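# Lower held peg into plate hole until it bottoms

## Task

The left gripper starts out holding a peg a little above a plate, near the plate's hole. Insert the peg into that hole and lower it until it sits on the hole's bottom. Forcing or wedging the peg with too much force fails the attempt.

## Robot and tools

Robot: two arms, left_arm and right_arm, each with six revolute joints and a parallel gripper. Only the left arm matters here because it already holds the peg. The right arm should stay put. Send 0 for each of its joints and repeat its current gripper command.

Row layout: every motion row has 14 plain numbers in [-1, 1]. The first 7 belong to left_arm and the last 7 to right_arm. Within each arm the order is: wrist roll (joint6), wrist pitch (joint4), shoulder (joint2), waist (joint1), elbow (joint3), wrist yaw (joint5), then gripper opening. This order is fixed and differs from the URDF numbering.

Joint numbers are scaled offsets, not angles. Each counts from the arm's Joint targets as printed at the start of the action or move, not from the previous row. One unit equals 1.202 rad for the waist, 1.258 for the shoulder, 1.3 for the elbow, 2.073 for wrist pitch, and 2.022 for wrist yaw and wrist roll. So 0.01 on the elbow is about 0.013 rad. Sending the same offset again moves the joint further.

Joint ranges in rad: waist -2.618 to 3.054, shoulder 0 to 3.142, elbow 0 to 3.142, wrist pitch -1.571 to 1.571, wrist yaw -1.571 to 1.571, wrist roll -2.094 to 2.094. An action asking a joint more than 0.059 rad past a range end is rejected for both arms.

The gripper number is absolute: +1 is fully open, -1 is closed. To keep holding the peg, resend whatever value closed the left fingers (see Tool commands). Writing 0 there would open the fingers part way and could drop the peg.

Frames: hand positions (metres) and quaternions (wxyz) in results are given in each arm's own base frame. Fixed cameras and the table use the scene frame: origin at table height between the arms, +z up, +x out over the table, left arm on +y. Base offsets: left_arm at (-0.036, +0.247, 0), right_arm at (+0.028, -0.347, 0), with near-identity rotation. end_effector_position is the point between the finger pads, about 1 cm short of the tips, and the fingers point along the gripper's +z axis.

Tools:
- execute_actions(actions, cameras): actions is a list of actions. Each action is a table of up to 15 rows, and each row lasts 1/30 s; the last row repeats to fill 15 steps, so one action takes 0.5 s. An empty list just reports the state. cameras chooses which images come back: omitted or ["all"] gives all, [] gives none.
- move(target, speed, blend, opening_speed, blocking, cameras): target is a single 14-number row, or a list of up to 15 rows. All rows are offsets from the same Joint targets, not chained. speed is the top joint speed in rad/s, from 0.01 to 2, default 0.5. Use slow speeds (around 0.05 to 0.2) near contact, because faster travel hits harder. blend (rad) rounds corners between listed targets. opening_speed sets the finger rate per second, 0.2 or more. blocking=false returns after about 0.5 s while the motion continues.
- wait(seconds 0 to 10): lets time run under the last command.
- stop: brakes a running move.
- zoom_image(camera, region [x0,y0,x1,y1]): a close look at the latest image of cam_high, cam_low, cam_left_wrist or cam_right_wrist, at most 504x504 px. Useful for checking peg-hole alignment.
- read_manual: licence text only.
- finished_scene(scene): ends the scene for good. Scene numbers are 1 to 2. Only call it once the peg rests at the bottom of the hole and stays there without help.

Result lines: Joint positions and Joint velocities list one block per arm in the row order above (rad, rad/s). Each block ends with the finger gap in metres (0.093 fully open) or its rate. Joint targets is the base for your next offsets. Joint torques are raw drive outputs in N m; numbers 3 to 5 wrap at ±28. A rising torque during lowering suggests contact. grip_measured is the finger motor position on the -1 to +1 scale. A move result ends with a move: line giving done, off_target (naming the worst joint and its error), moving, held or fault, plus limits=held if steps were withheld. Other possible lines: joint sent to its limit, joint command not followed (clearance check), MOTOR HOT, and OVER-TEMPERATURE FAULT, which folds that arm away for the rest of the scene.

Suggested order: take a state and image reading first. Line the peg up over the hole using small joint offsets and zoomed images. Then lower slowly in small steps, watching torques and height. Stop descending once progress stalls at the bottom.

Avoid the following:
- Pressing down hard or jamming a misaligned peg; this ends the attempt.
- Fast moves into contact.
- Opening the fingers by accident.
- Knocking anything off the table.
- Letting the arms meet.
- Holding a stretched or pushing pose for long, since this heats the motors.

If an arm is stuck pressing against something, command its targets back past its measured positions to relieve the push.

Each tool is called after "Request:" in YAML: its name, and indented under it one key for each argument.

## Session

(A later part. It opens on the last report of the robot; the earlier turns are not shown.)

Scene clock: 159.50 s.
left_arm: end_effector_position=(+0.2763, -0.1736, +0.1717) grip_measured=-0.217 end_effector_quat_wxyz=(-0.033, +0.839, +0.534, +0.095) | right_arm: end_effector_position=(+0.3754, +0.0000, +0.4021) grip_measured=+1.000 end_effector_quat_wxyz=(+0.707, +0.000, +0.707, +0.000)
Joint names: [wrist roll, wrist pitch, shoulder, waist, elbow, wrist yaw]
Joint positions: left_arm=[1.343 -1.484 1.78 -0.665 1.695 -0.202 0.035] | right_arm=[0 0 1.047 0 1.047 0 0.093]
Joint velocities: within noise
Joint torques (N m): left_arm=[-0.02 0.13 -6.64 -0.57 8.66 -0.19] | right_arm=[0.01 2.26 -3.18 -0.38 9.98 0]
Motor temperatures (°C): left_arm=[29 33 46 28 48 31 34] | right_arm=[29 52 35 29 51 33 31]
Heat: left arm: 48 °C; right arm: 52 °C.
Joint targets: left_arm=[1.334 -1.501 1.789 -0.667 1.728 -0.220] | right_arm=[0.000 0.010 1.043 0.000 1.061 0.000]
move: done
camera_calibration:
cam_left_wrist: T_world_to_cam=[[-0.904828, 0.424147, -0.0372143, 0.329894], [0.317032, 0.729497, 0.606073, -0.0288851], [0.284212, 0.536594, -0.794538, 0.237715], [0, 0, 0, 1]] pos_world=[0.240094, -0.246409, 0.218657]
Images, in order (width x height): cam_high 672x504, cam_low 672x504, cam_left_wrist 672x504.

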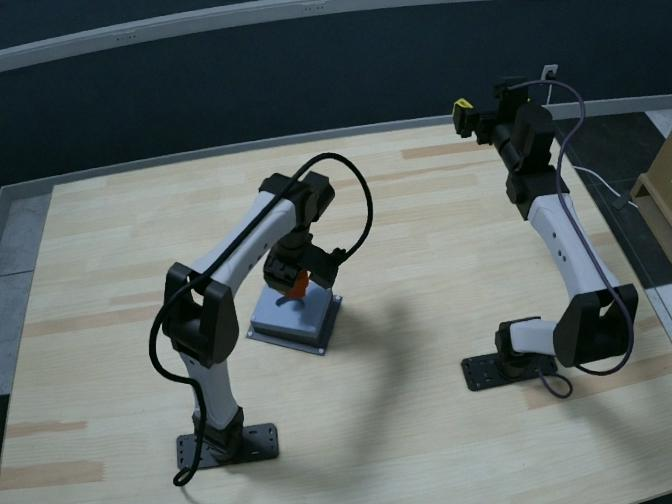

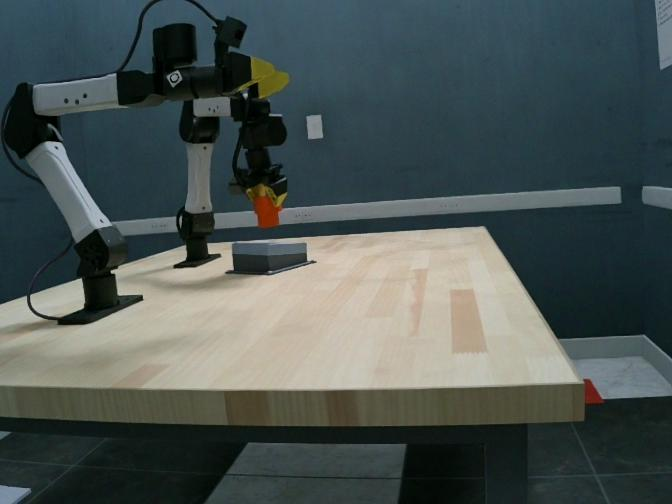

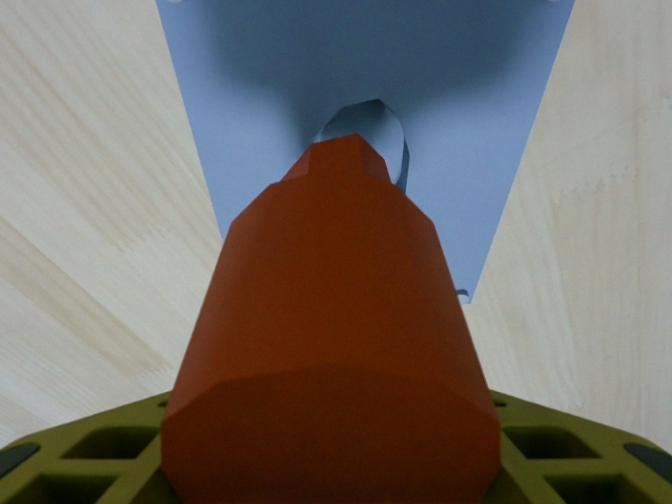

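Request:
move:
  target: [-0.0114,0.0593,0,-0.0125,-0.1192,-0.0148,-0.921165,0,0,0,0,0,0,1]
  speed: 0.2
  cameras: ["cam_left_wrist","cam_high","cam_low"]

Request:
zoom_image:
  camera: "cam_left_wrist"
  region: [270, 100, 430, 220]

Request:
zoom_image:
  camera: "cam_low"
  region: [225, 200, 325, 280]

Request:
zoom_image:
  camera: "cam_high"
  region: [250, 260, 330, 330]

Scene clock: 178.83 s.
left_arm: end_effector_position=(+0.2731, -0.1700, +0.1420) grip_measured=-0.217 end_effector_quat_wxyz=(-0.051, +0.836, +0.537, +0.105) | right_arm: end_effector_position=(+0.3754, +0.0000, +0.4021) grip_measured=+1.000 end_effector_quat_wxyz=(+0.707, +0.000, +0.707, +0.000)
Joint names: [wrist roll, wrist pitch, shoulder, waist, elbow, wrist yaw]
Joint positions: left_arm=[1.319 -1.394 1.78 -0.677 1.572 -0.231 0.035] | right_arm=[0 0 1.047 0 1.047 0 0.093]
Joint velocities: within noise
Joint torques (N m): left_arm=[0.1 0.48 -6.56 -0.95 5.86 -0.19] | right_arm=[0.02 2.26 -3.15 -0.21 10.03 0.04]
Motor temperatures (°C): left_arm=[29 33 47 28 47 31 34] | right_arm=[29 52 35 29 51 32 31]
Heat: left arm: 47 °C; right arm: 52 °C.
Joint targets: left_arm=[1.311 -1.378 1.789 -0.682 1.573 -0.250] | right_arm=[0.000 0.010 1.043 0.000 1.061 0.000]
move: done
camera_calibration:
cam_left_wrist: T_world_to_cam=[[-0.909176, 0.416101, -0.0160673, 0.321207], [0.312394, 0.707074, 0.634395, -0.0190902], [0.275333, 0.571757, -0.772842, 0.218343], [0, 0, 0, 1]] pos_world=[0.23788, -0.244995, 0.186016]
Images, in order (width x height): cam_high 672x504, cam_low 672x504, cam_left_wrist 672x504.

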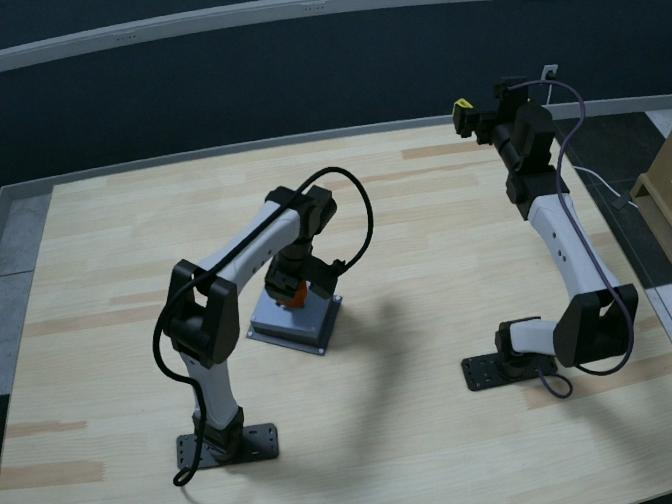

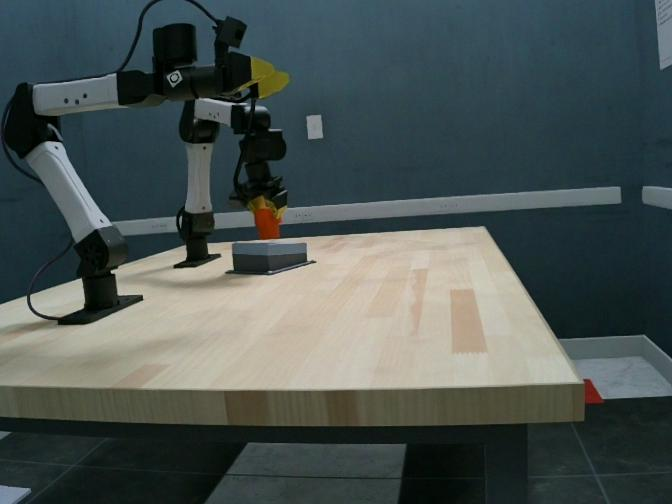

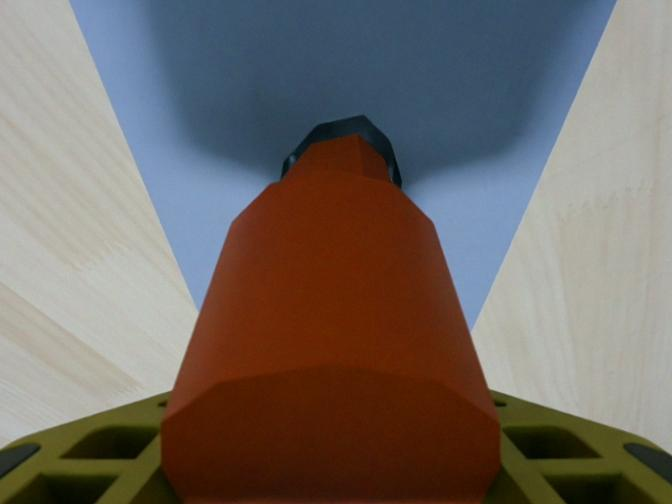

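Scaled by 3.150 from the camera's 672x504 image, which has a finer 960x720 frame.

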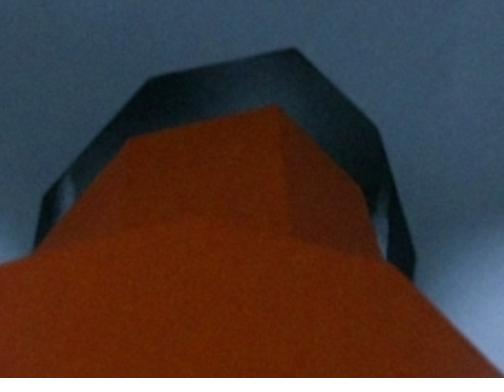

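Scaled by 5.040 from the camera's 672x504 image, which has a finer 960x720 frame.

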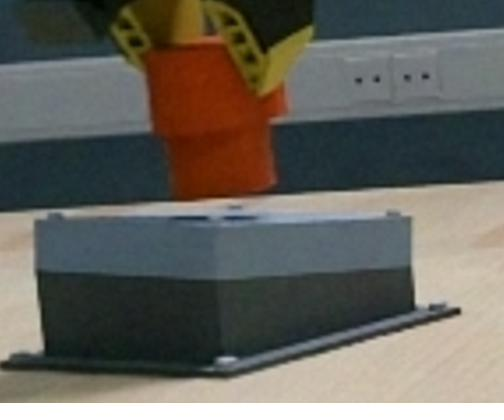

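Scaled by 6.300 from the camera's 672x504 image, which has a finer 960x720 frame.

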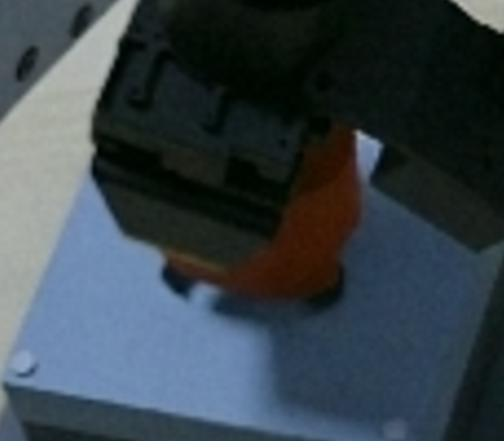

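Request:
zoom_image:
  camera: "cam_low"
  region: [248, 202, 288, 247]

Request:
zoom_image:
  camera: "cam_low"
  region: [225, 235, 275, 280]

Request:
zoom_image:
  camera: "cam_low"
  region: [265, 235, 315, 280]

Request:
zoom_image:
  camera: "cam_left_wrist"
  region: [270, 105, 420, 205]

Scaled by 11.200 from the camera's 672x504 image, which has a finer 960x720 frame.

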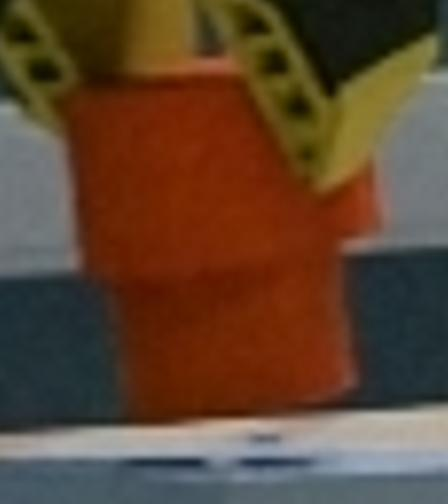

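Scaled by 10.080 from the camera's 672x504 image, which has a finer 960x720 frame.

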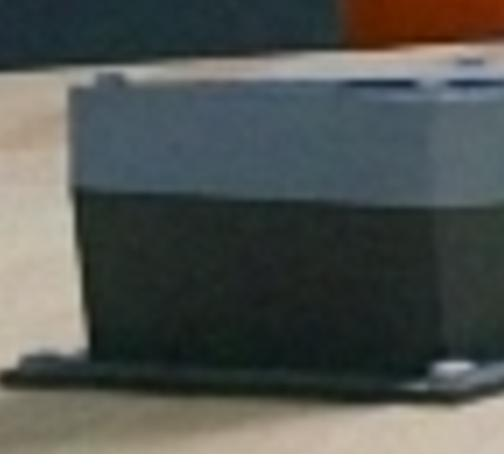

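Scaled by 10.080 from the camera's 672x504 image, which has a finer 960x720 frame.

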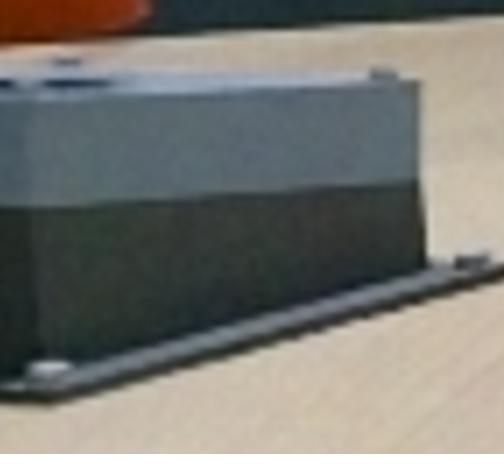

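Scaled by 3.360 from the camera's 672x504 image, which has a finer 960x720 frame.

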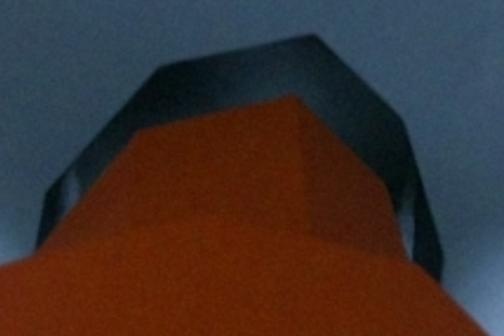

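Request:
zoom_image:
  camera: "cam_low"
  region: [295, 105, 335, 145]

Request:
zoom_image:
  camera: "cam_low"
  region: [600, 0, 672, 230]

Request:
zoom_image:
  camera: "cam_low"
  region: [460, 370, 600, 504]

Scaled by 12.600 from the camera's 672x504 image, which has a finer 960x720 frame.

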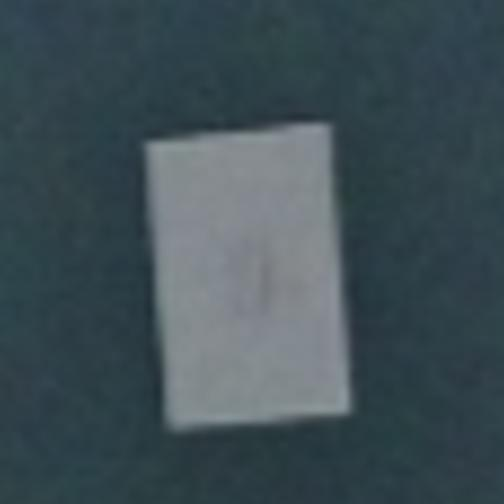

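Scaled by 2.191 from the camera's 672x504 image, which has a finer 960x720 frame.

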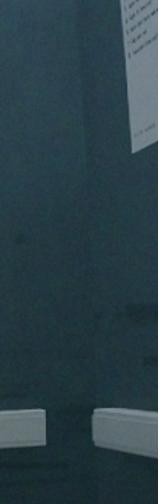

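Scaled by 3.600 from the camera's 672x504 image, which has a finer 960x720 frame.

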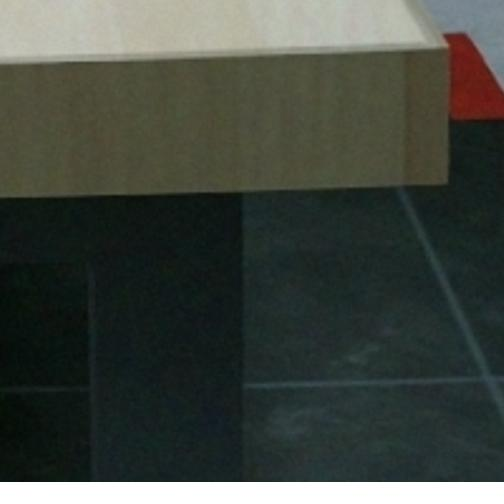

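Request:
move:
  target: [-0.002,0.0082,-0.0382,-0.0033,-0.0177,0,-0.921165,0,0,0,0,0,0,1]
  speed: 0.1
  cameras: ["cam_left_wrist","cam_low","cam_high"]

Request:
zoom_image:
  camera: "cam_left_wrist"
  region: [270, 105, 420, 205]

Request:
zoom_image:
  camera: "cam_low"
  region: [248, 202, 288, 252]

Request:
zoom_image:
  camera: "cam_high"
  region: [265, 270, 315, 320]

Scene clock: 206.13 s.
left_arm: end_effector_position=(+0.2717, -0.1703, +0.1366) grip_measured=-0.217 end_effector_quat_wxyz=(-0.053, +0.836, +0.536, +0.104) | right_arm: end_effector_position=(+0.3754, +0.0000, +0.4021) grip_measured=+1.000 end_effector_quat_wxyz=(+0.707, +0.000, +0.707, +0.000)
Joint names: [wrist roll, wrist pitch, shoulder, waist, elbow, wrist yaw]
Joint positions: left_arm=[1.315 -1.378 1.78 -0.681 1.55 -0.232 0.035] | right_arm=[0 0 1.047 0 1.047 0 0.093]
Joint velocities: within noise
Joint torques (N m): left_arm=[0.01 0.47 -10.24 -1.03 5.85 -0.18] | right_arm=[0.02 2.33 -3.21 -0.08 9.89 -0.01]
Motor temperatures (°C): left_arm=[29 32 47 28 45 31 34] | right_arm=[28 54 35 29 52 32 31]
Heat: left arm: 47 °C; right arm: 54 °C.
Joint targets: left_arm=[1.307 -1.361 1.741 -0.686 1.550 -0.250] | right_arm=[0.000 0.010 1.043 0.000 1.061 0.000]
move: off_target (left_arm); left_arm: the shoulder is farthest, 0.039 rad from its target
camera_calibration:
cam_left_wrist: T_world_to_cam=[[-0.909321, 0.415912, -0.0123248, 0.319443], [0.313982, 0.705302, 0.635582, -0.0158646], [0.273039, 0.574079, -0.771935, 0.215622], [0, 0, 0, 1]] pos_world=[0.236584, -0.245455, 0.180467]
Images, in order (width x height): cam_high 672x504, cam_low 672x504, cam_left_wrist 672x504.

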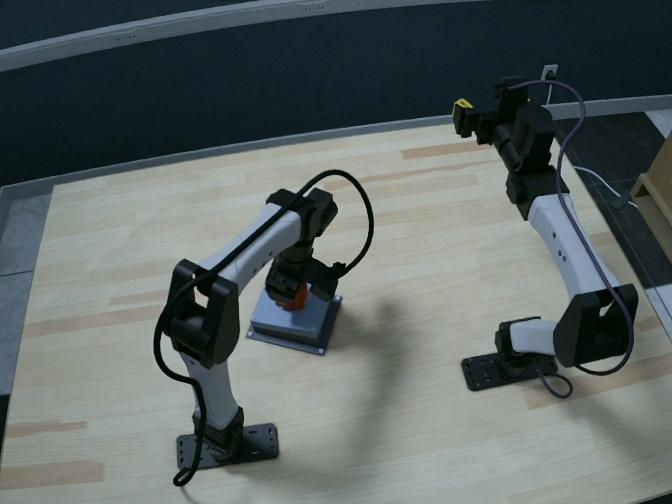

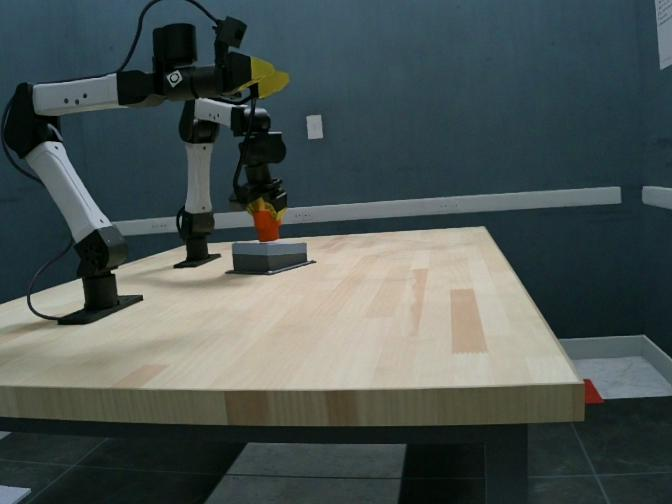

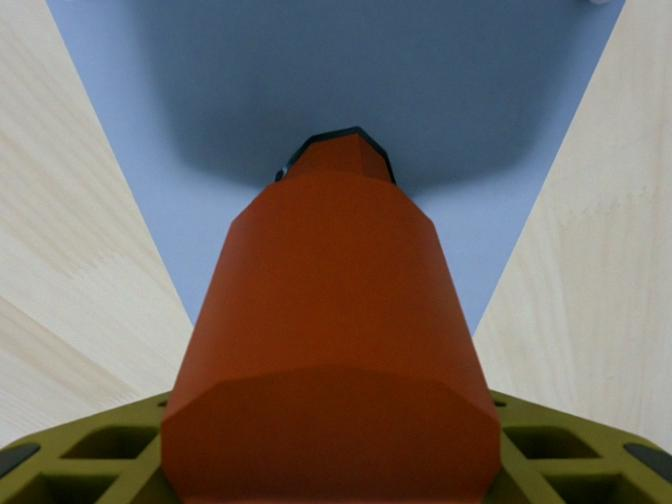

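Scaled by 3.360 from the camera's 672x504 image, which has a finer 960x720 frame.

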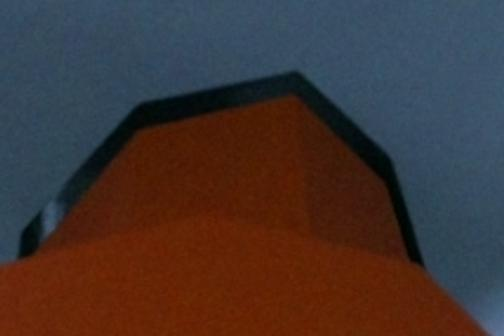

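Scaled by 10.080 from the camera's 672x504 image, which has a finer 960x720 frame.

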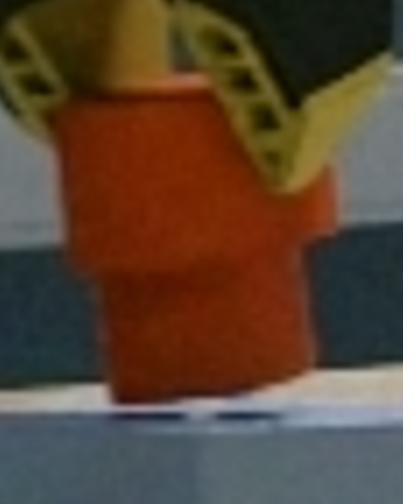

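Scaled by 10.080 from the camera's 672x504 image, which has a finer 960x720 frame.

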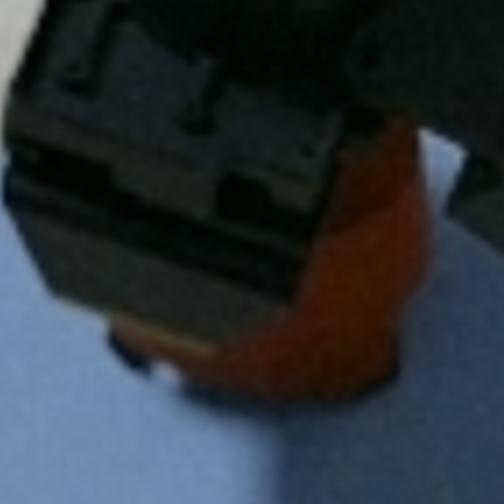

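Request:
move:
  target: [-0.0007,0.0058,0.019,-0.0013,-0.0092,0,-0.921165,0,0,0,0,0,0,1]
  speed: 0.1
  cameras: ["cam_left_wrist","cam_low","cam_high"]

Request:
zoom_image:
  camera: "cam_left_wrist"
  region: [270, 105, 420, 205]

Request:
zoom_image:
  camera: "cam_low"
  region: [248, 202, 288, 252]

Request:
zoom_image:
  camera: "cam_high"
  region: [265, 270, 315, 320]

Scene clock: 212.17 s.
left_arm: end_effector_position=(+0.2718, -0.1704, +0.1336) grip_measured=-0.217 end_effector_quat_wxyz=(-0.053, +0.835, +0.537, +0.104) | right_arm: end_effector_position=(+0.3754, +0.0000, +0.4021) grip_measured=+1.000 end_effector_quat_wxyz=(+0.707, +0.000, +0.707, +0.000)
Joint names: [wrist roll, wrist pitch, shoulder, waist, elbow, wrist yaw]
Joint positions: left_arm=[1.314 -1.365 1.78 -0.681 1.538 -0.232 0.035] | right_arm=[0 0 1.047 0 1.047 0 0.093]
Joint velocities: within noise
Joint torques (N m): left_arm=[-0.02 0.46 -8.64 -1.11 5.89 -0.13] | right_arm=[0.08 2.27 -3.28 -0.32 10.06 0.01]
Motor temperatures (°C): left_arm=[29 32 49 28 45 31 34] | right_arm=[28 54 35 29 52 32 31]
Heat: left arm: 49 °C; right arm: 54 °C.
Joint targets: left_arm=[1.305 -1.349 1.764 -0.688 1.538 -0.250] | right_arm=[0.000 0.010 1.043 0.000 1.061 0.000]
move: done
camera_calibration:
cam_left_wrist: T_world_to_cam=[[-0.90993, 0.414557, -0.0130471, 0.319537], [0.312551, 0.706033, 0.635476, -0.0134184], [0.272652, 0.57416, -0.772011, 0.213462], [0, 0, 0, 1]] pos_world=[0.23675, -0.245554, 0.177491]
Images, in order (width x height): cam_high 672x504, cam_low 672x504, cam_left_wrist 672x504.

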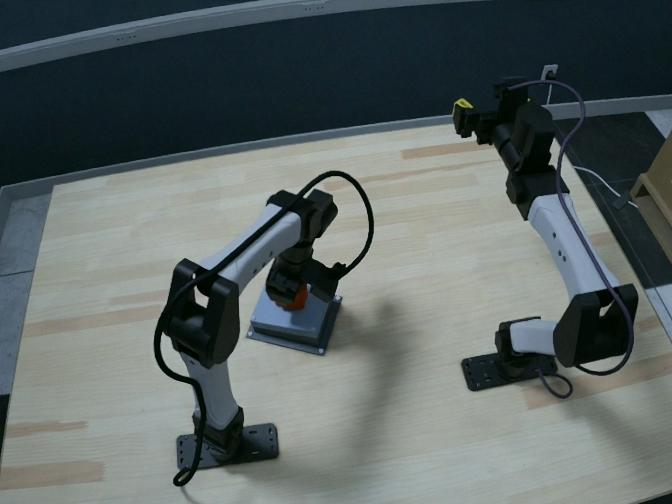

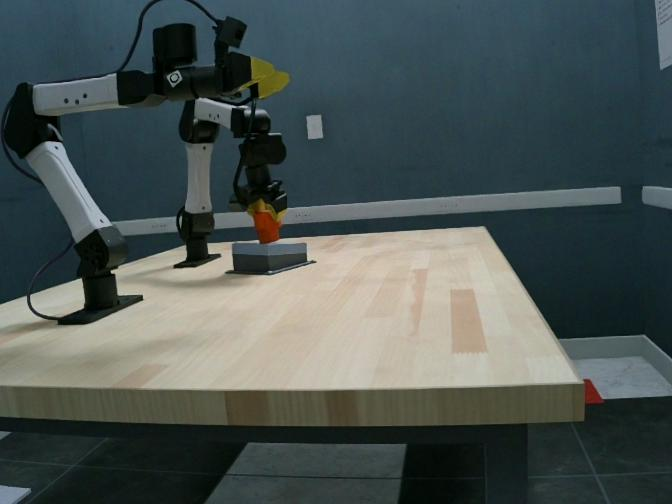

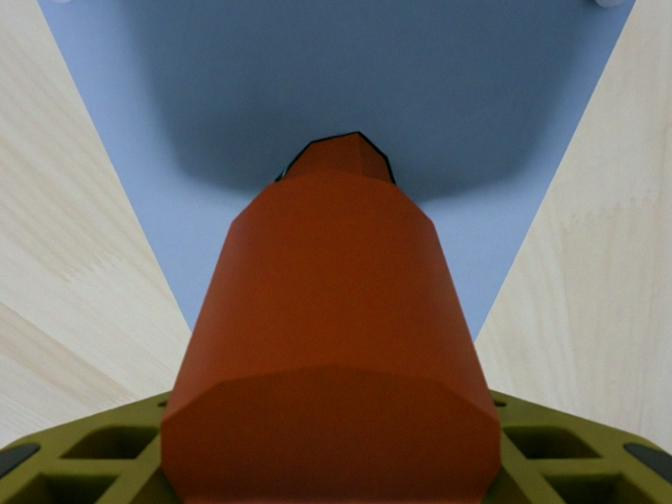

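Scaled by 3.360 from the camera's 672x504 image, which has a finer 960x720 frame.

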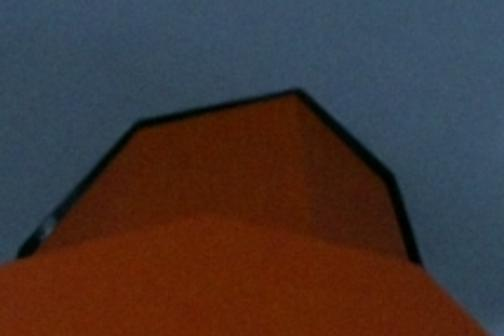

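Scaled by 10.080 from the camera's 672x504 image, which has a finer 960x720 frame.

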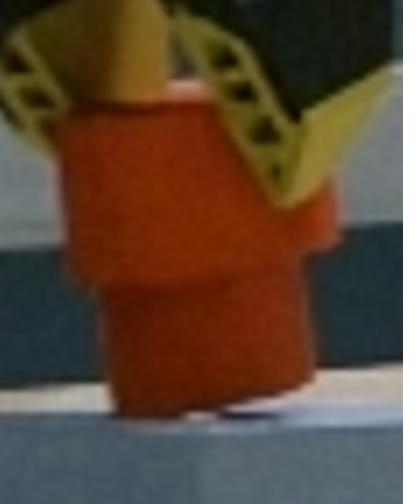

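Scaled by 10.080 from the camera's 672x504 image, which has a finer 960x720 frame.

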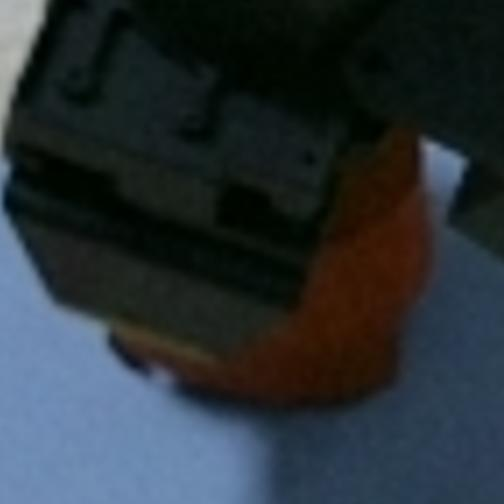

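Request:
move:
  target: [0,0.0058,0,0,-0.0092,0,-0.921165,0,0,0,0,0,0,1]
  speed: 0.08
  cameras: ["cam_left_wrist","cam_low","cam_high"]

Request:
zoom_image:
  camera: "cam_left_wrist"
  region: [270, 105, 420, 205]

Request:
zoom_image:
  camera: "cam_low"
  region: [248, 202, 288, 252]

Request:
zoom_image:
  camera: "cam_high"
  region: [265, 270, 315, 320]

Scene clock: 217.27 s.
left_arm: end_effector_position=(+0.2718, -0.1703, +0.1306) grip_measured=-0.217 end_effector_quat_wxyz=(-0.053, +0.835, +0.537, +0.104) | right_arm: end_effector_position=(+0.3754, +0.0000, +0.4021) grip_measured=+1.000 end_effector_quat_wxyz=(+0.707, +0.000, +0.707, +0.000)
Joint names: [wrist roll, wrist pitch, shoulder, waist, elbow, wrist yaw]
Joint positions: left_arm=[1.314 -1.354 1.78 -0.681 1.526 -0.232 0.035] | right_arm=[0 0 1.047 0 1.047 0 0.093]
Joint velocities: within noise
Joint torques (N m): left_arm=[0.03 0.5 -8.9 -1.22 5.98 -0.24] | right_arm=[-0.01 2.29 -3.22 -0.16 10.17 0.06]
Motor temperatures (°C): left_arm=[29 32 50 28 45 31 34] | right_arm=[28 54 35 29 52 32 31]
Heat: left arm: 50 °C; right arm: 54 °C.
Joint targets: left_arm=[1.306 -1.337 1.764 -0.688 1.527 -0.250] | right_arm=[0.000 0.010 1.043 0.000 1.061 0.000]
move: done
camera_calibration:
cam_left_wrist: T_world_to_cam=[[-0.909921, 0.414573, -0.0131426, 0.319506], [0.312408, 0.70584, 0.63576, -0.0116145], [0.272846, 0.574385, -0.771775, 0.211084], [0, 0, 0, 1]] pos_world=[0.23676, -0.245504, 0.174492]
Images, in order (width x height): cam_high 672x504, cam_low 672x504, cam_left_wrist 672x504.

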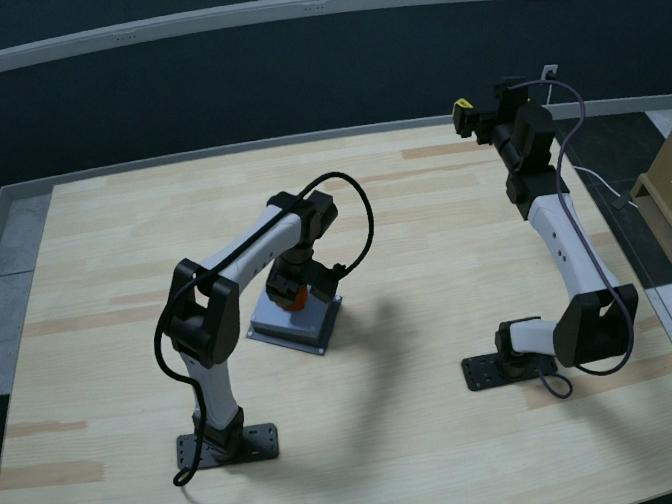

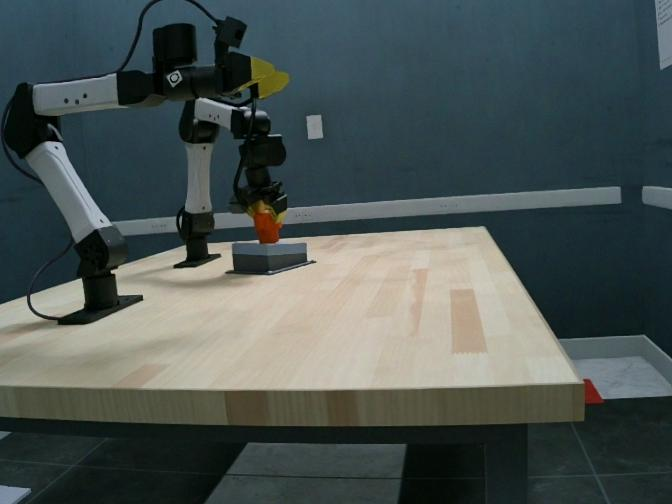

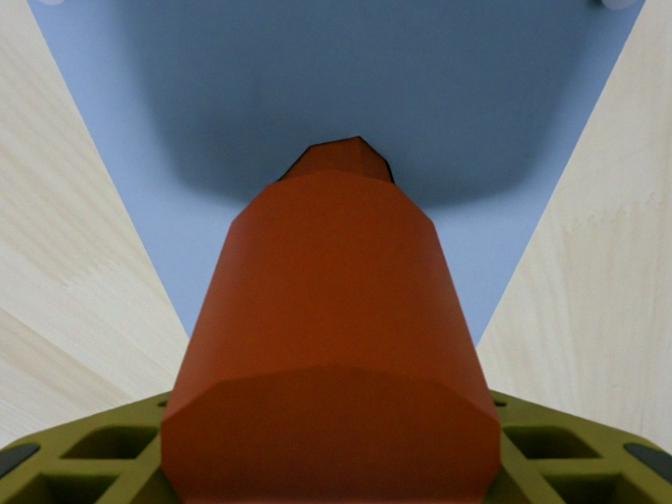

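Scaled by 3.360 from the camera's 672x504 image, which has a finer 960x720 frame.

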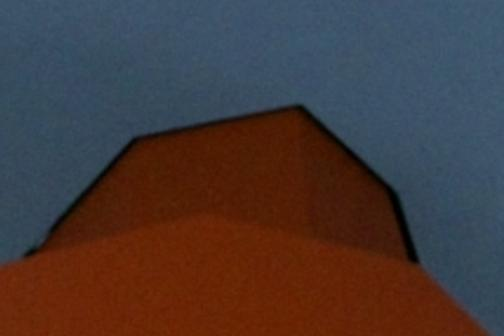

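Scaled by 10.080 from the camera's 672x504 image, which has a finer 960x720 frame.

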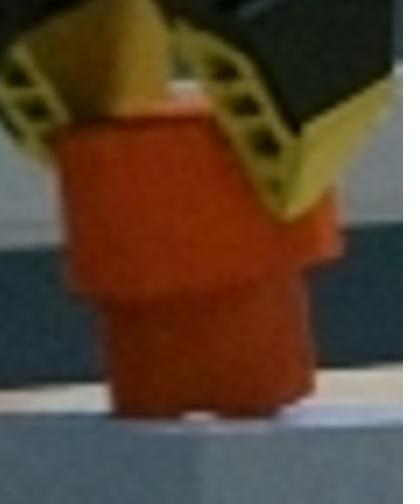

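Scaled by 10.080 from the camera's 672x504 image, which has a finer 960x720 frame.

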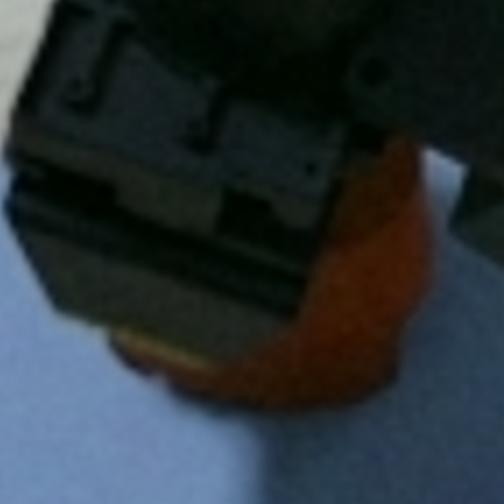

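Request:
move:
  target: [0,0.0096,0.008,0,-0.0154,0,-0.921165,0,0,0,0,0,0,1]
  speed: 0.08
  cameras: ["cam_left_wrist","cam_low"]

Request:
zoom_image:
  camera: "cam_left_wrist"
  region: [270, 105, 420, 205]

Request:
zoom_image:
  camera: "cam_low"
  region: [248, 202, 288, 252]

Scene clock: 221.40 s.
left_arm: end_effector_position=(+0.2717, -0.1702, +0.1256) grip_measured=-0.217 end_effector_quat_wxyz=(-0.053, +0.835, +0.537, +0.105) | right_arm: end_effector_position=(+0.3754, +0.0000, +0.4021) grip_measured=+1.000 end_effector_quat_wxyz=(+0.707, +0.000, +0.707, +0.000)
Joint names: [wrist roll, wrist pitch, shoulder, waist, elbow, wrist yaw]
Joint positions: left_arm=[1.314 -1.334 1.78 -0.681 1.506 -0.233 0.035] | right_arm=[0 0 1.047 0 1.047 0 0.093]
Joint velocities: within noise
Joint torques (N m): left_arm=[-0.02 0.45 -7.88 -1.1 5.83 -0.21] | right_arm=[0.01 2.31 -3.15 -0.16 10.09 -0.04]
Motor temperatures (°C): left_arm=[29 32 50 28 44 31 34] | right_arm=[28 54 35 29 52 32 31]
Heat: left arm: 50 °C; right arm: 54 °C.
Joint targets: left_arm=[1.306 -1.317 1.774 -0.688 1.507 -0.250] | right_arm=[0.000 0.010 1.043 0.000 1.061 0.000]
move: done
camera_calibration:
cam_left_wrist: T_world_to_cam=[[-0.909912, 0.41459, -0.0132382, 0.319356], [0.312266, 0.705648, 0.636044, -0.00854348], [0.273039, 0.57461, -0.771539, 0.207135], [0, 0, 0, 1]] pos_world=[0.236698, -0.245394, 0.169474]
Images, in order (width x height): cam_low 672x504, cam_left_wrist 672x504.

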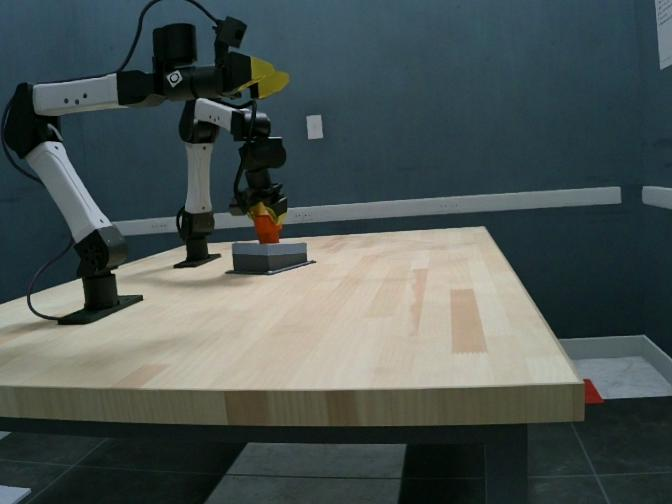

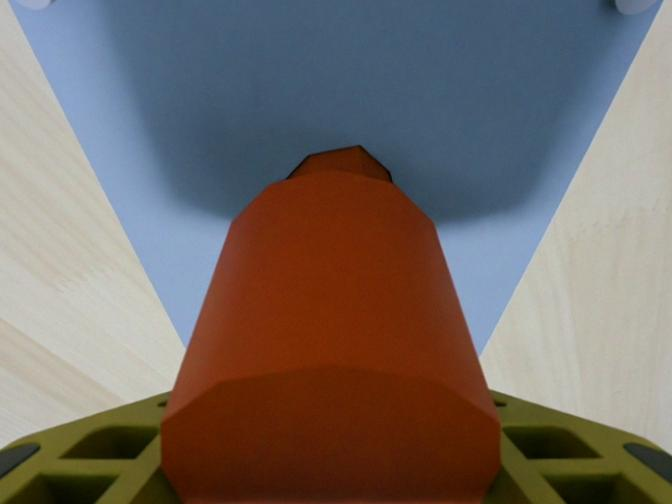

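Scaled by 3.360 from the camera's 672x504 image, which has a finer 960x720 frame.

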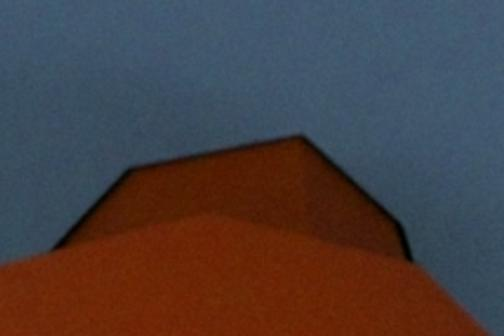

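Scaled by 10.080 from the camera's 672x504 image, which has a finer 960x720 frame.

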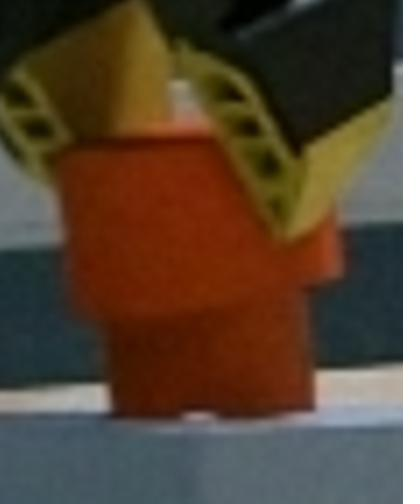

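Request:
move:
  target: [0,0.0096,0.004,0,-0.0154,0,-0.921165,0,0,0,0,0,0,1]
  speed: 0.08
  cameras: ["cam_left_wrist","cam_low"]

Request:
zoom_image:
  camera: "cam_left_wrist"
  region: [270, 105, 420, 205]

Request:
zoom_image:
  camera: "cam_low"
  region: [248, 202, 288, 252]

Scene clock: 224.23 s.
left_arm: end_effector_position=(+0.2718, -0.1701, +0.1209) grip_measured=-0.217 end_effector_quat_wxyz=(-0.053, +0.835, +0.537, +0.105) | right_arm: end_effector_position=(+0.3754, +0.0000, +0.4021) grip_measured=+1.000 end_effector_quat_wxyz=(+0.707, +0.000, +0.707, +0.000)
Joint names: [wrist roll, wrist pitch, shoulder, waist, elbow, wrist yaw]
Joint positions: left_arm=[1.313 -1.314 1.78 -0.681 1.488 -0.233 0.035] | right_arm=[0 0 1.047 0 1.047 0 0.093]
Joint velocities: within noise
Joint torques (N m): left_arm=[0.07 0.45 -7.34 -0.95 5.59 -0.24] | right_arm=[-0.04 2.21 -3.03 0.05 9.87 0]
Motor temperatures (°C): left_arm=[29 32 50 28 44 31 34] | right_arm=[28 55 35 29 53 32 31]
Heat: left arm: 50 °C; right arm: 55 °C.
Joint targets: left_arm=[1.305 -1.297 1.780 -0.688 1.486 -0.250] | right_arm=[0.000 0.010 1.043 0.000 1.061 0.000]
move: done
camera_calibration:
cam_left_wrist: T_world_to_cam=[[-0.910048, 0.414262, -0.0141608, 0.319383], [0.311435, 0.705905, 0.636166, -0.00534834], [0.273535, 0.574531, -0.771422, 0.203302], [0, 0, 0, 1]] pos_world=[0.236709, -0.245336, 0.164757]
Images, in order (width x height): cam_low 672x504, cam_left_wrist 672x504.

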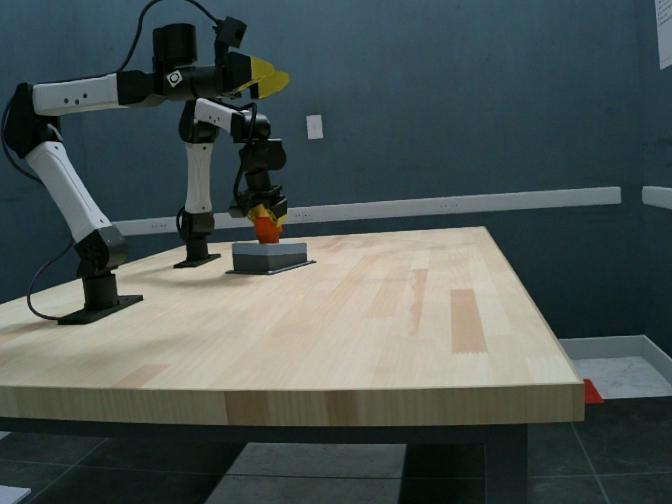

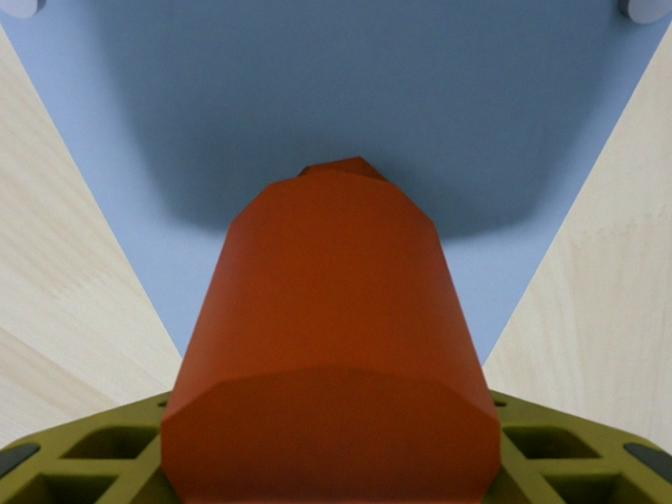

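Scaled by 3.360 from the camera's 672x504 image, which has a finer 960x720 frame.

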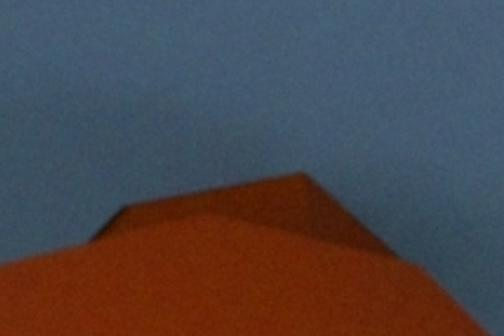

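Scaled by 10.080 from the camera's 672x504 image, which has a finer 960x720 frame.

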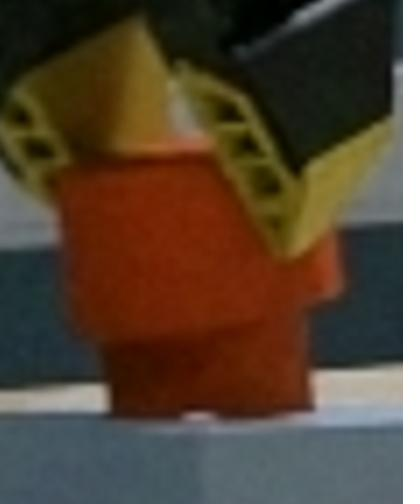

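Request:
move:
  target: [0,0.0058,0.003,0,-0.0092,0,-0.921165,0,0,0,0,0,0,1]
  speed: 0.08
  cameras: ["cam_left_wrist"]

Request:
zoom_image:
  camera: "cam_left_wrist"
  region: [270, 125, 420, 225]

Scene clock: 229.77 s.
left_arm: end_effector_position=(+0.2717, -0.1699, +0.1205) grip_measured=-0.217 end_effector_quat_wxyz=(-0.053, +0.835, +0.537, +0.105) | right_arm: end_effector_position=(+0.3754, +0.0000, +0.4021) grip_measured=+1.000 end_effector_quat_wxyz=(+0.707, +0.000, +0.707, +0.000)
Joint names: [wrist roll, wrist pitch, shoulder, waist, elbow, wrist yaw]
Joint positions: left_arm=[1.313 -1.313 1.78 -0.681 1.486 -0.234 0.035] | right_arm=[0 0 1.047 0 1.047 0 0.093]
Joint velocities: within noise
Joint torques (N m): left_arm=[0.03 0.6 -7.12 -1.32 5.11 -0.21] | right_arm=[-0.01 2.31 -3.08 0.05 10.03 0.05]
Motor temperatures (°C): left_arm=[29 32 50 28 44 31 34] | right_arm=[28 55 35 29 53 32 31]
Heat: left arm: 50 °C; right arm: 55 °C.
Joint targets: left_arm=[1.305 -1.285 1.783 -0.688 1.474 -0.249] | right_arm=[0.000 0.010 1.043 0.000 1.061 0.000]
move: done
camera_calibration:
cam_left_wrist: T_world_to_cam=[[-0.910034, 0.414298, -0.0139829, 0.319278], [0.311337, 0.705366, 0.63681, -0.00532269], [0.273692, 0.575166, -0.770894, 0.202864], [0, 0, 0, 1]] pos_world=[0.236688, -0.245202, 0.164241]
Images, in order (width x height): cam_left_wrist 672x504.

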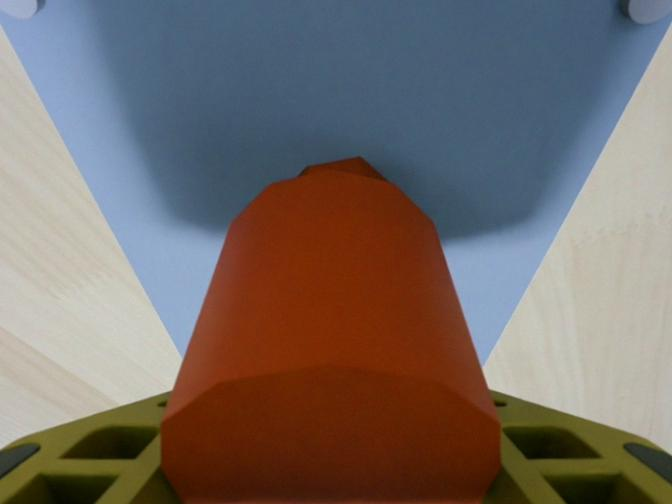

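Scaled by 3.360 from the camera's 672x504 image, which has a finer 960x720 frame.

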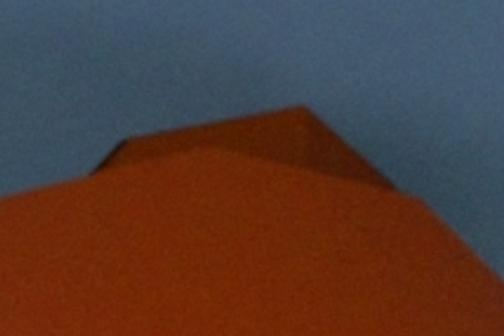

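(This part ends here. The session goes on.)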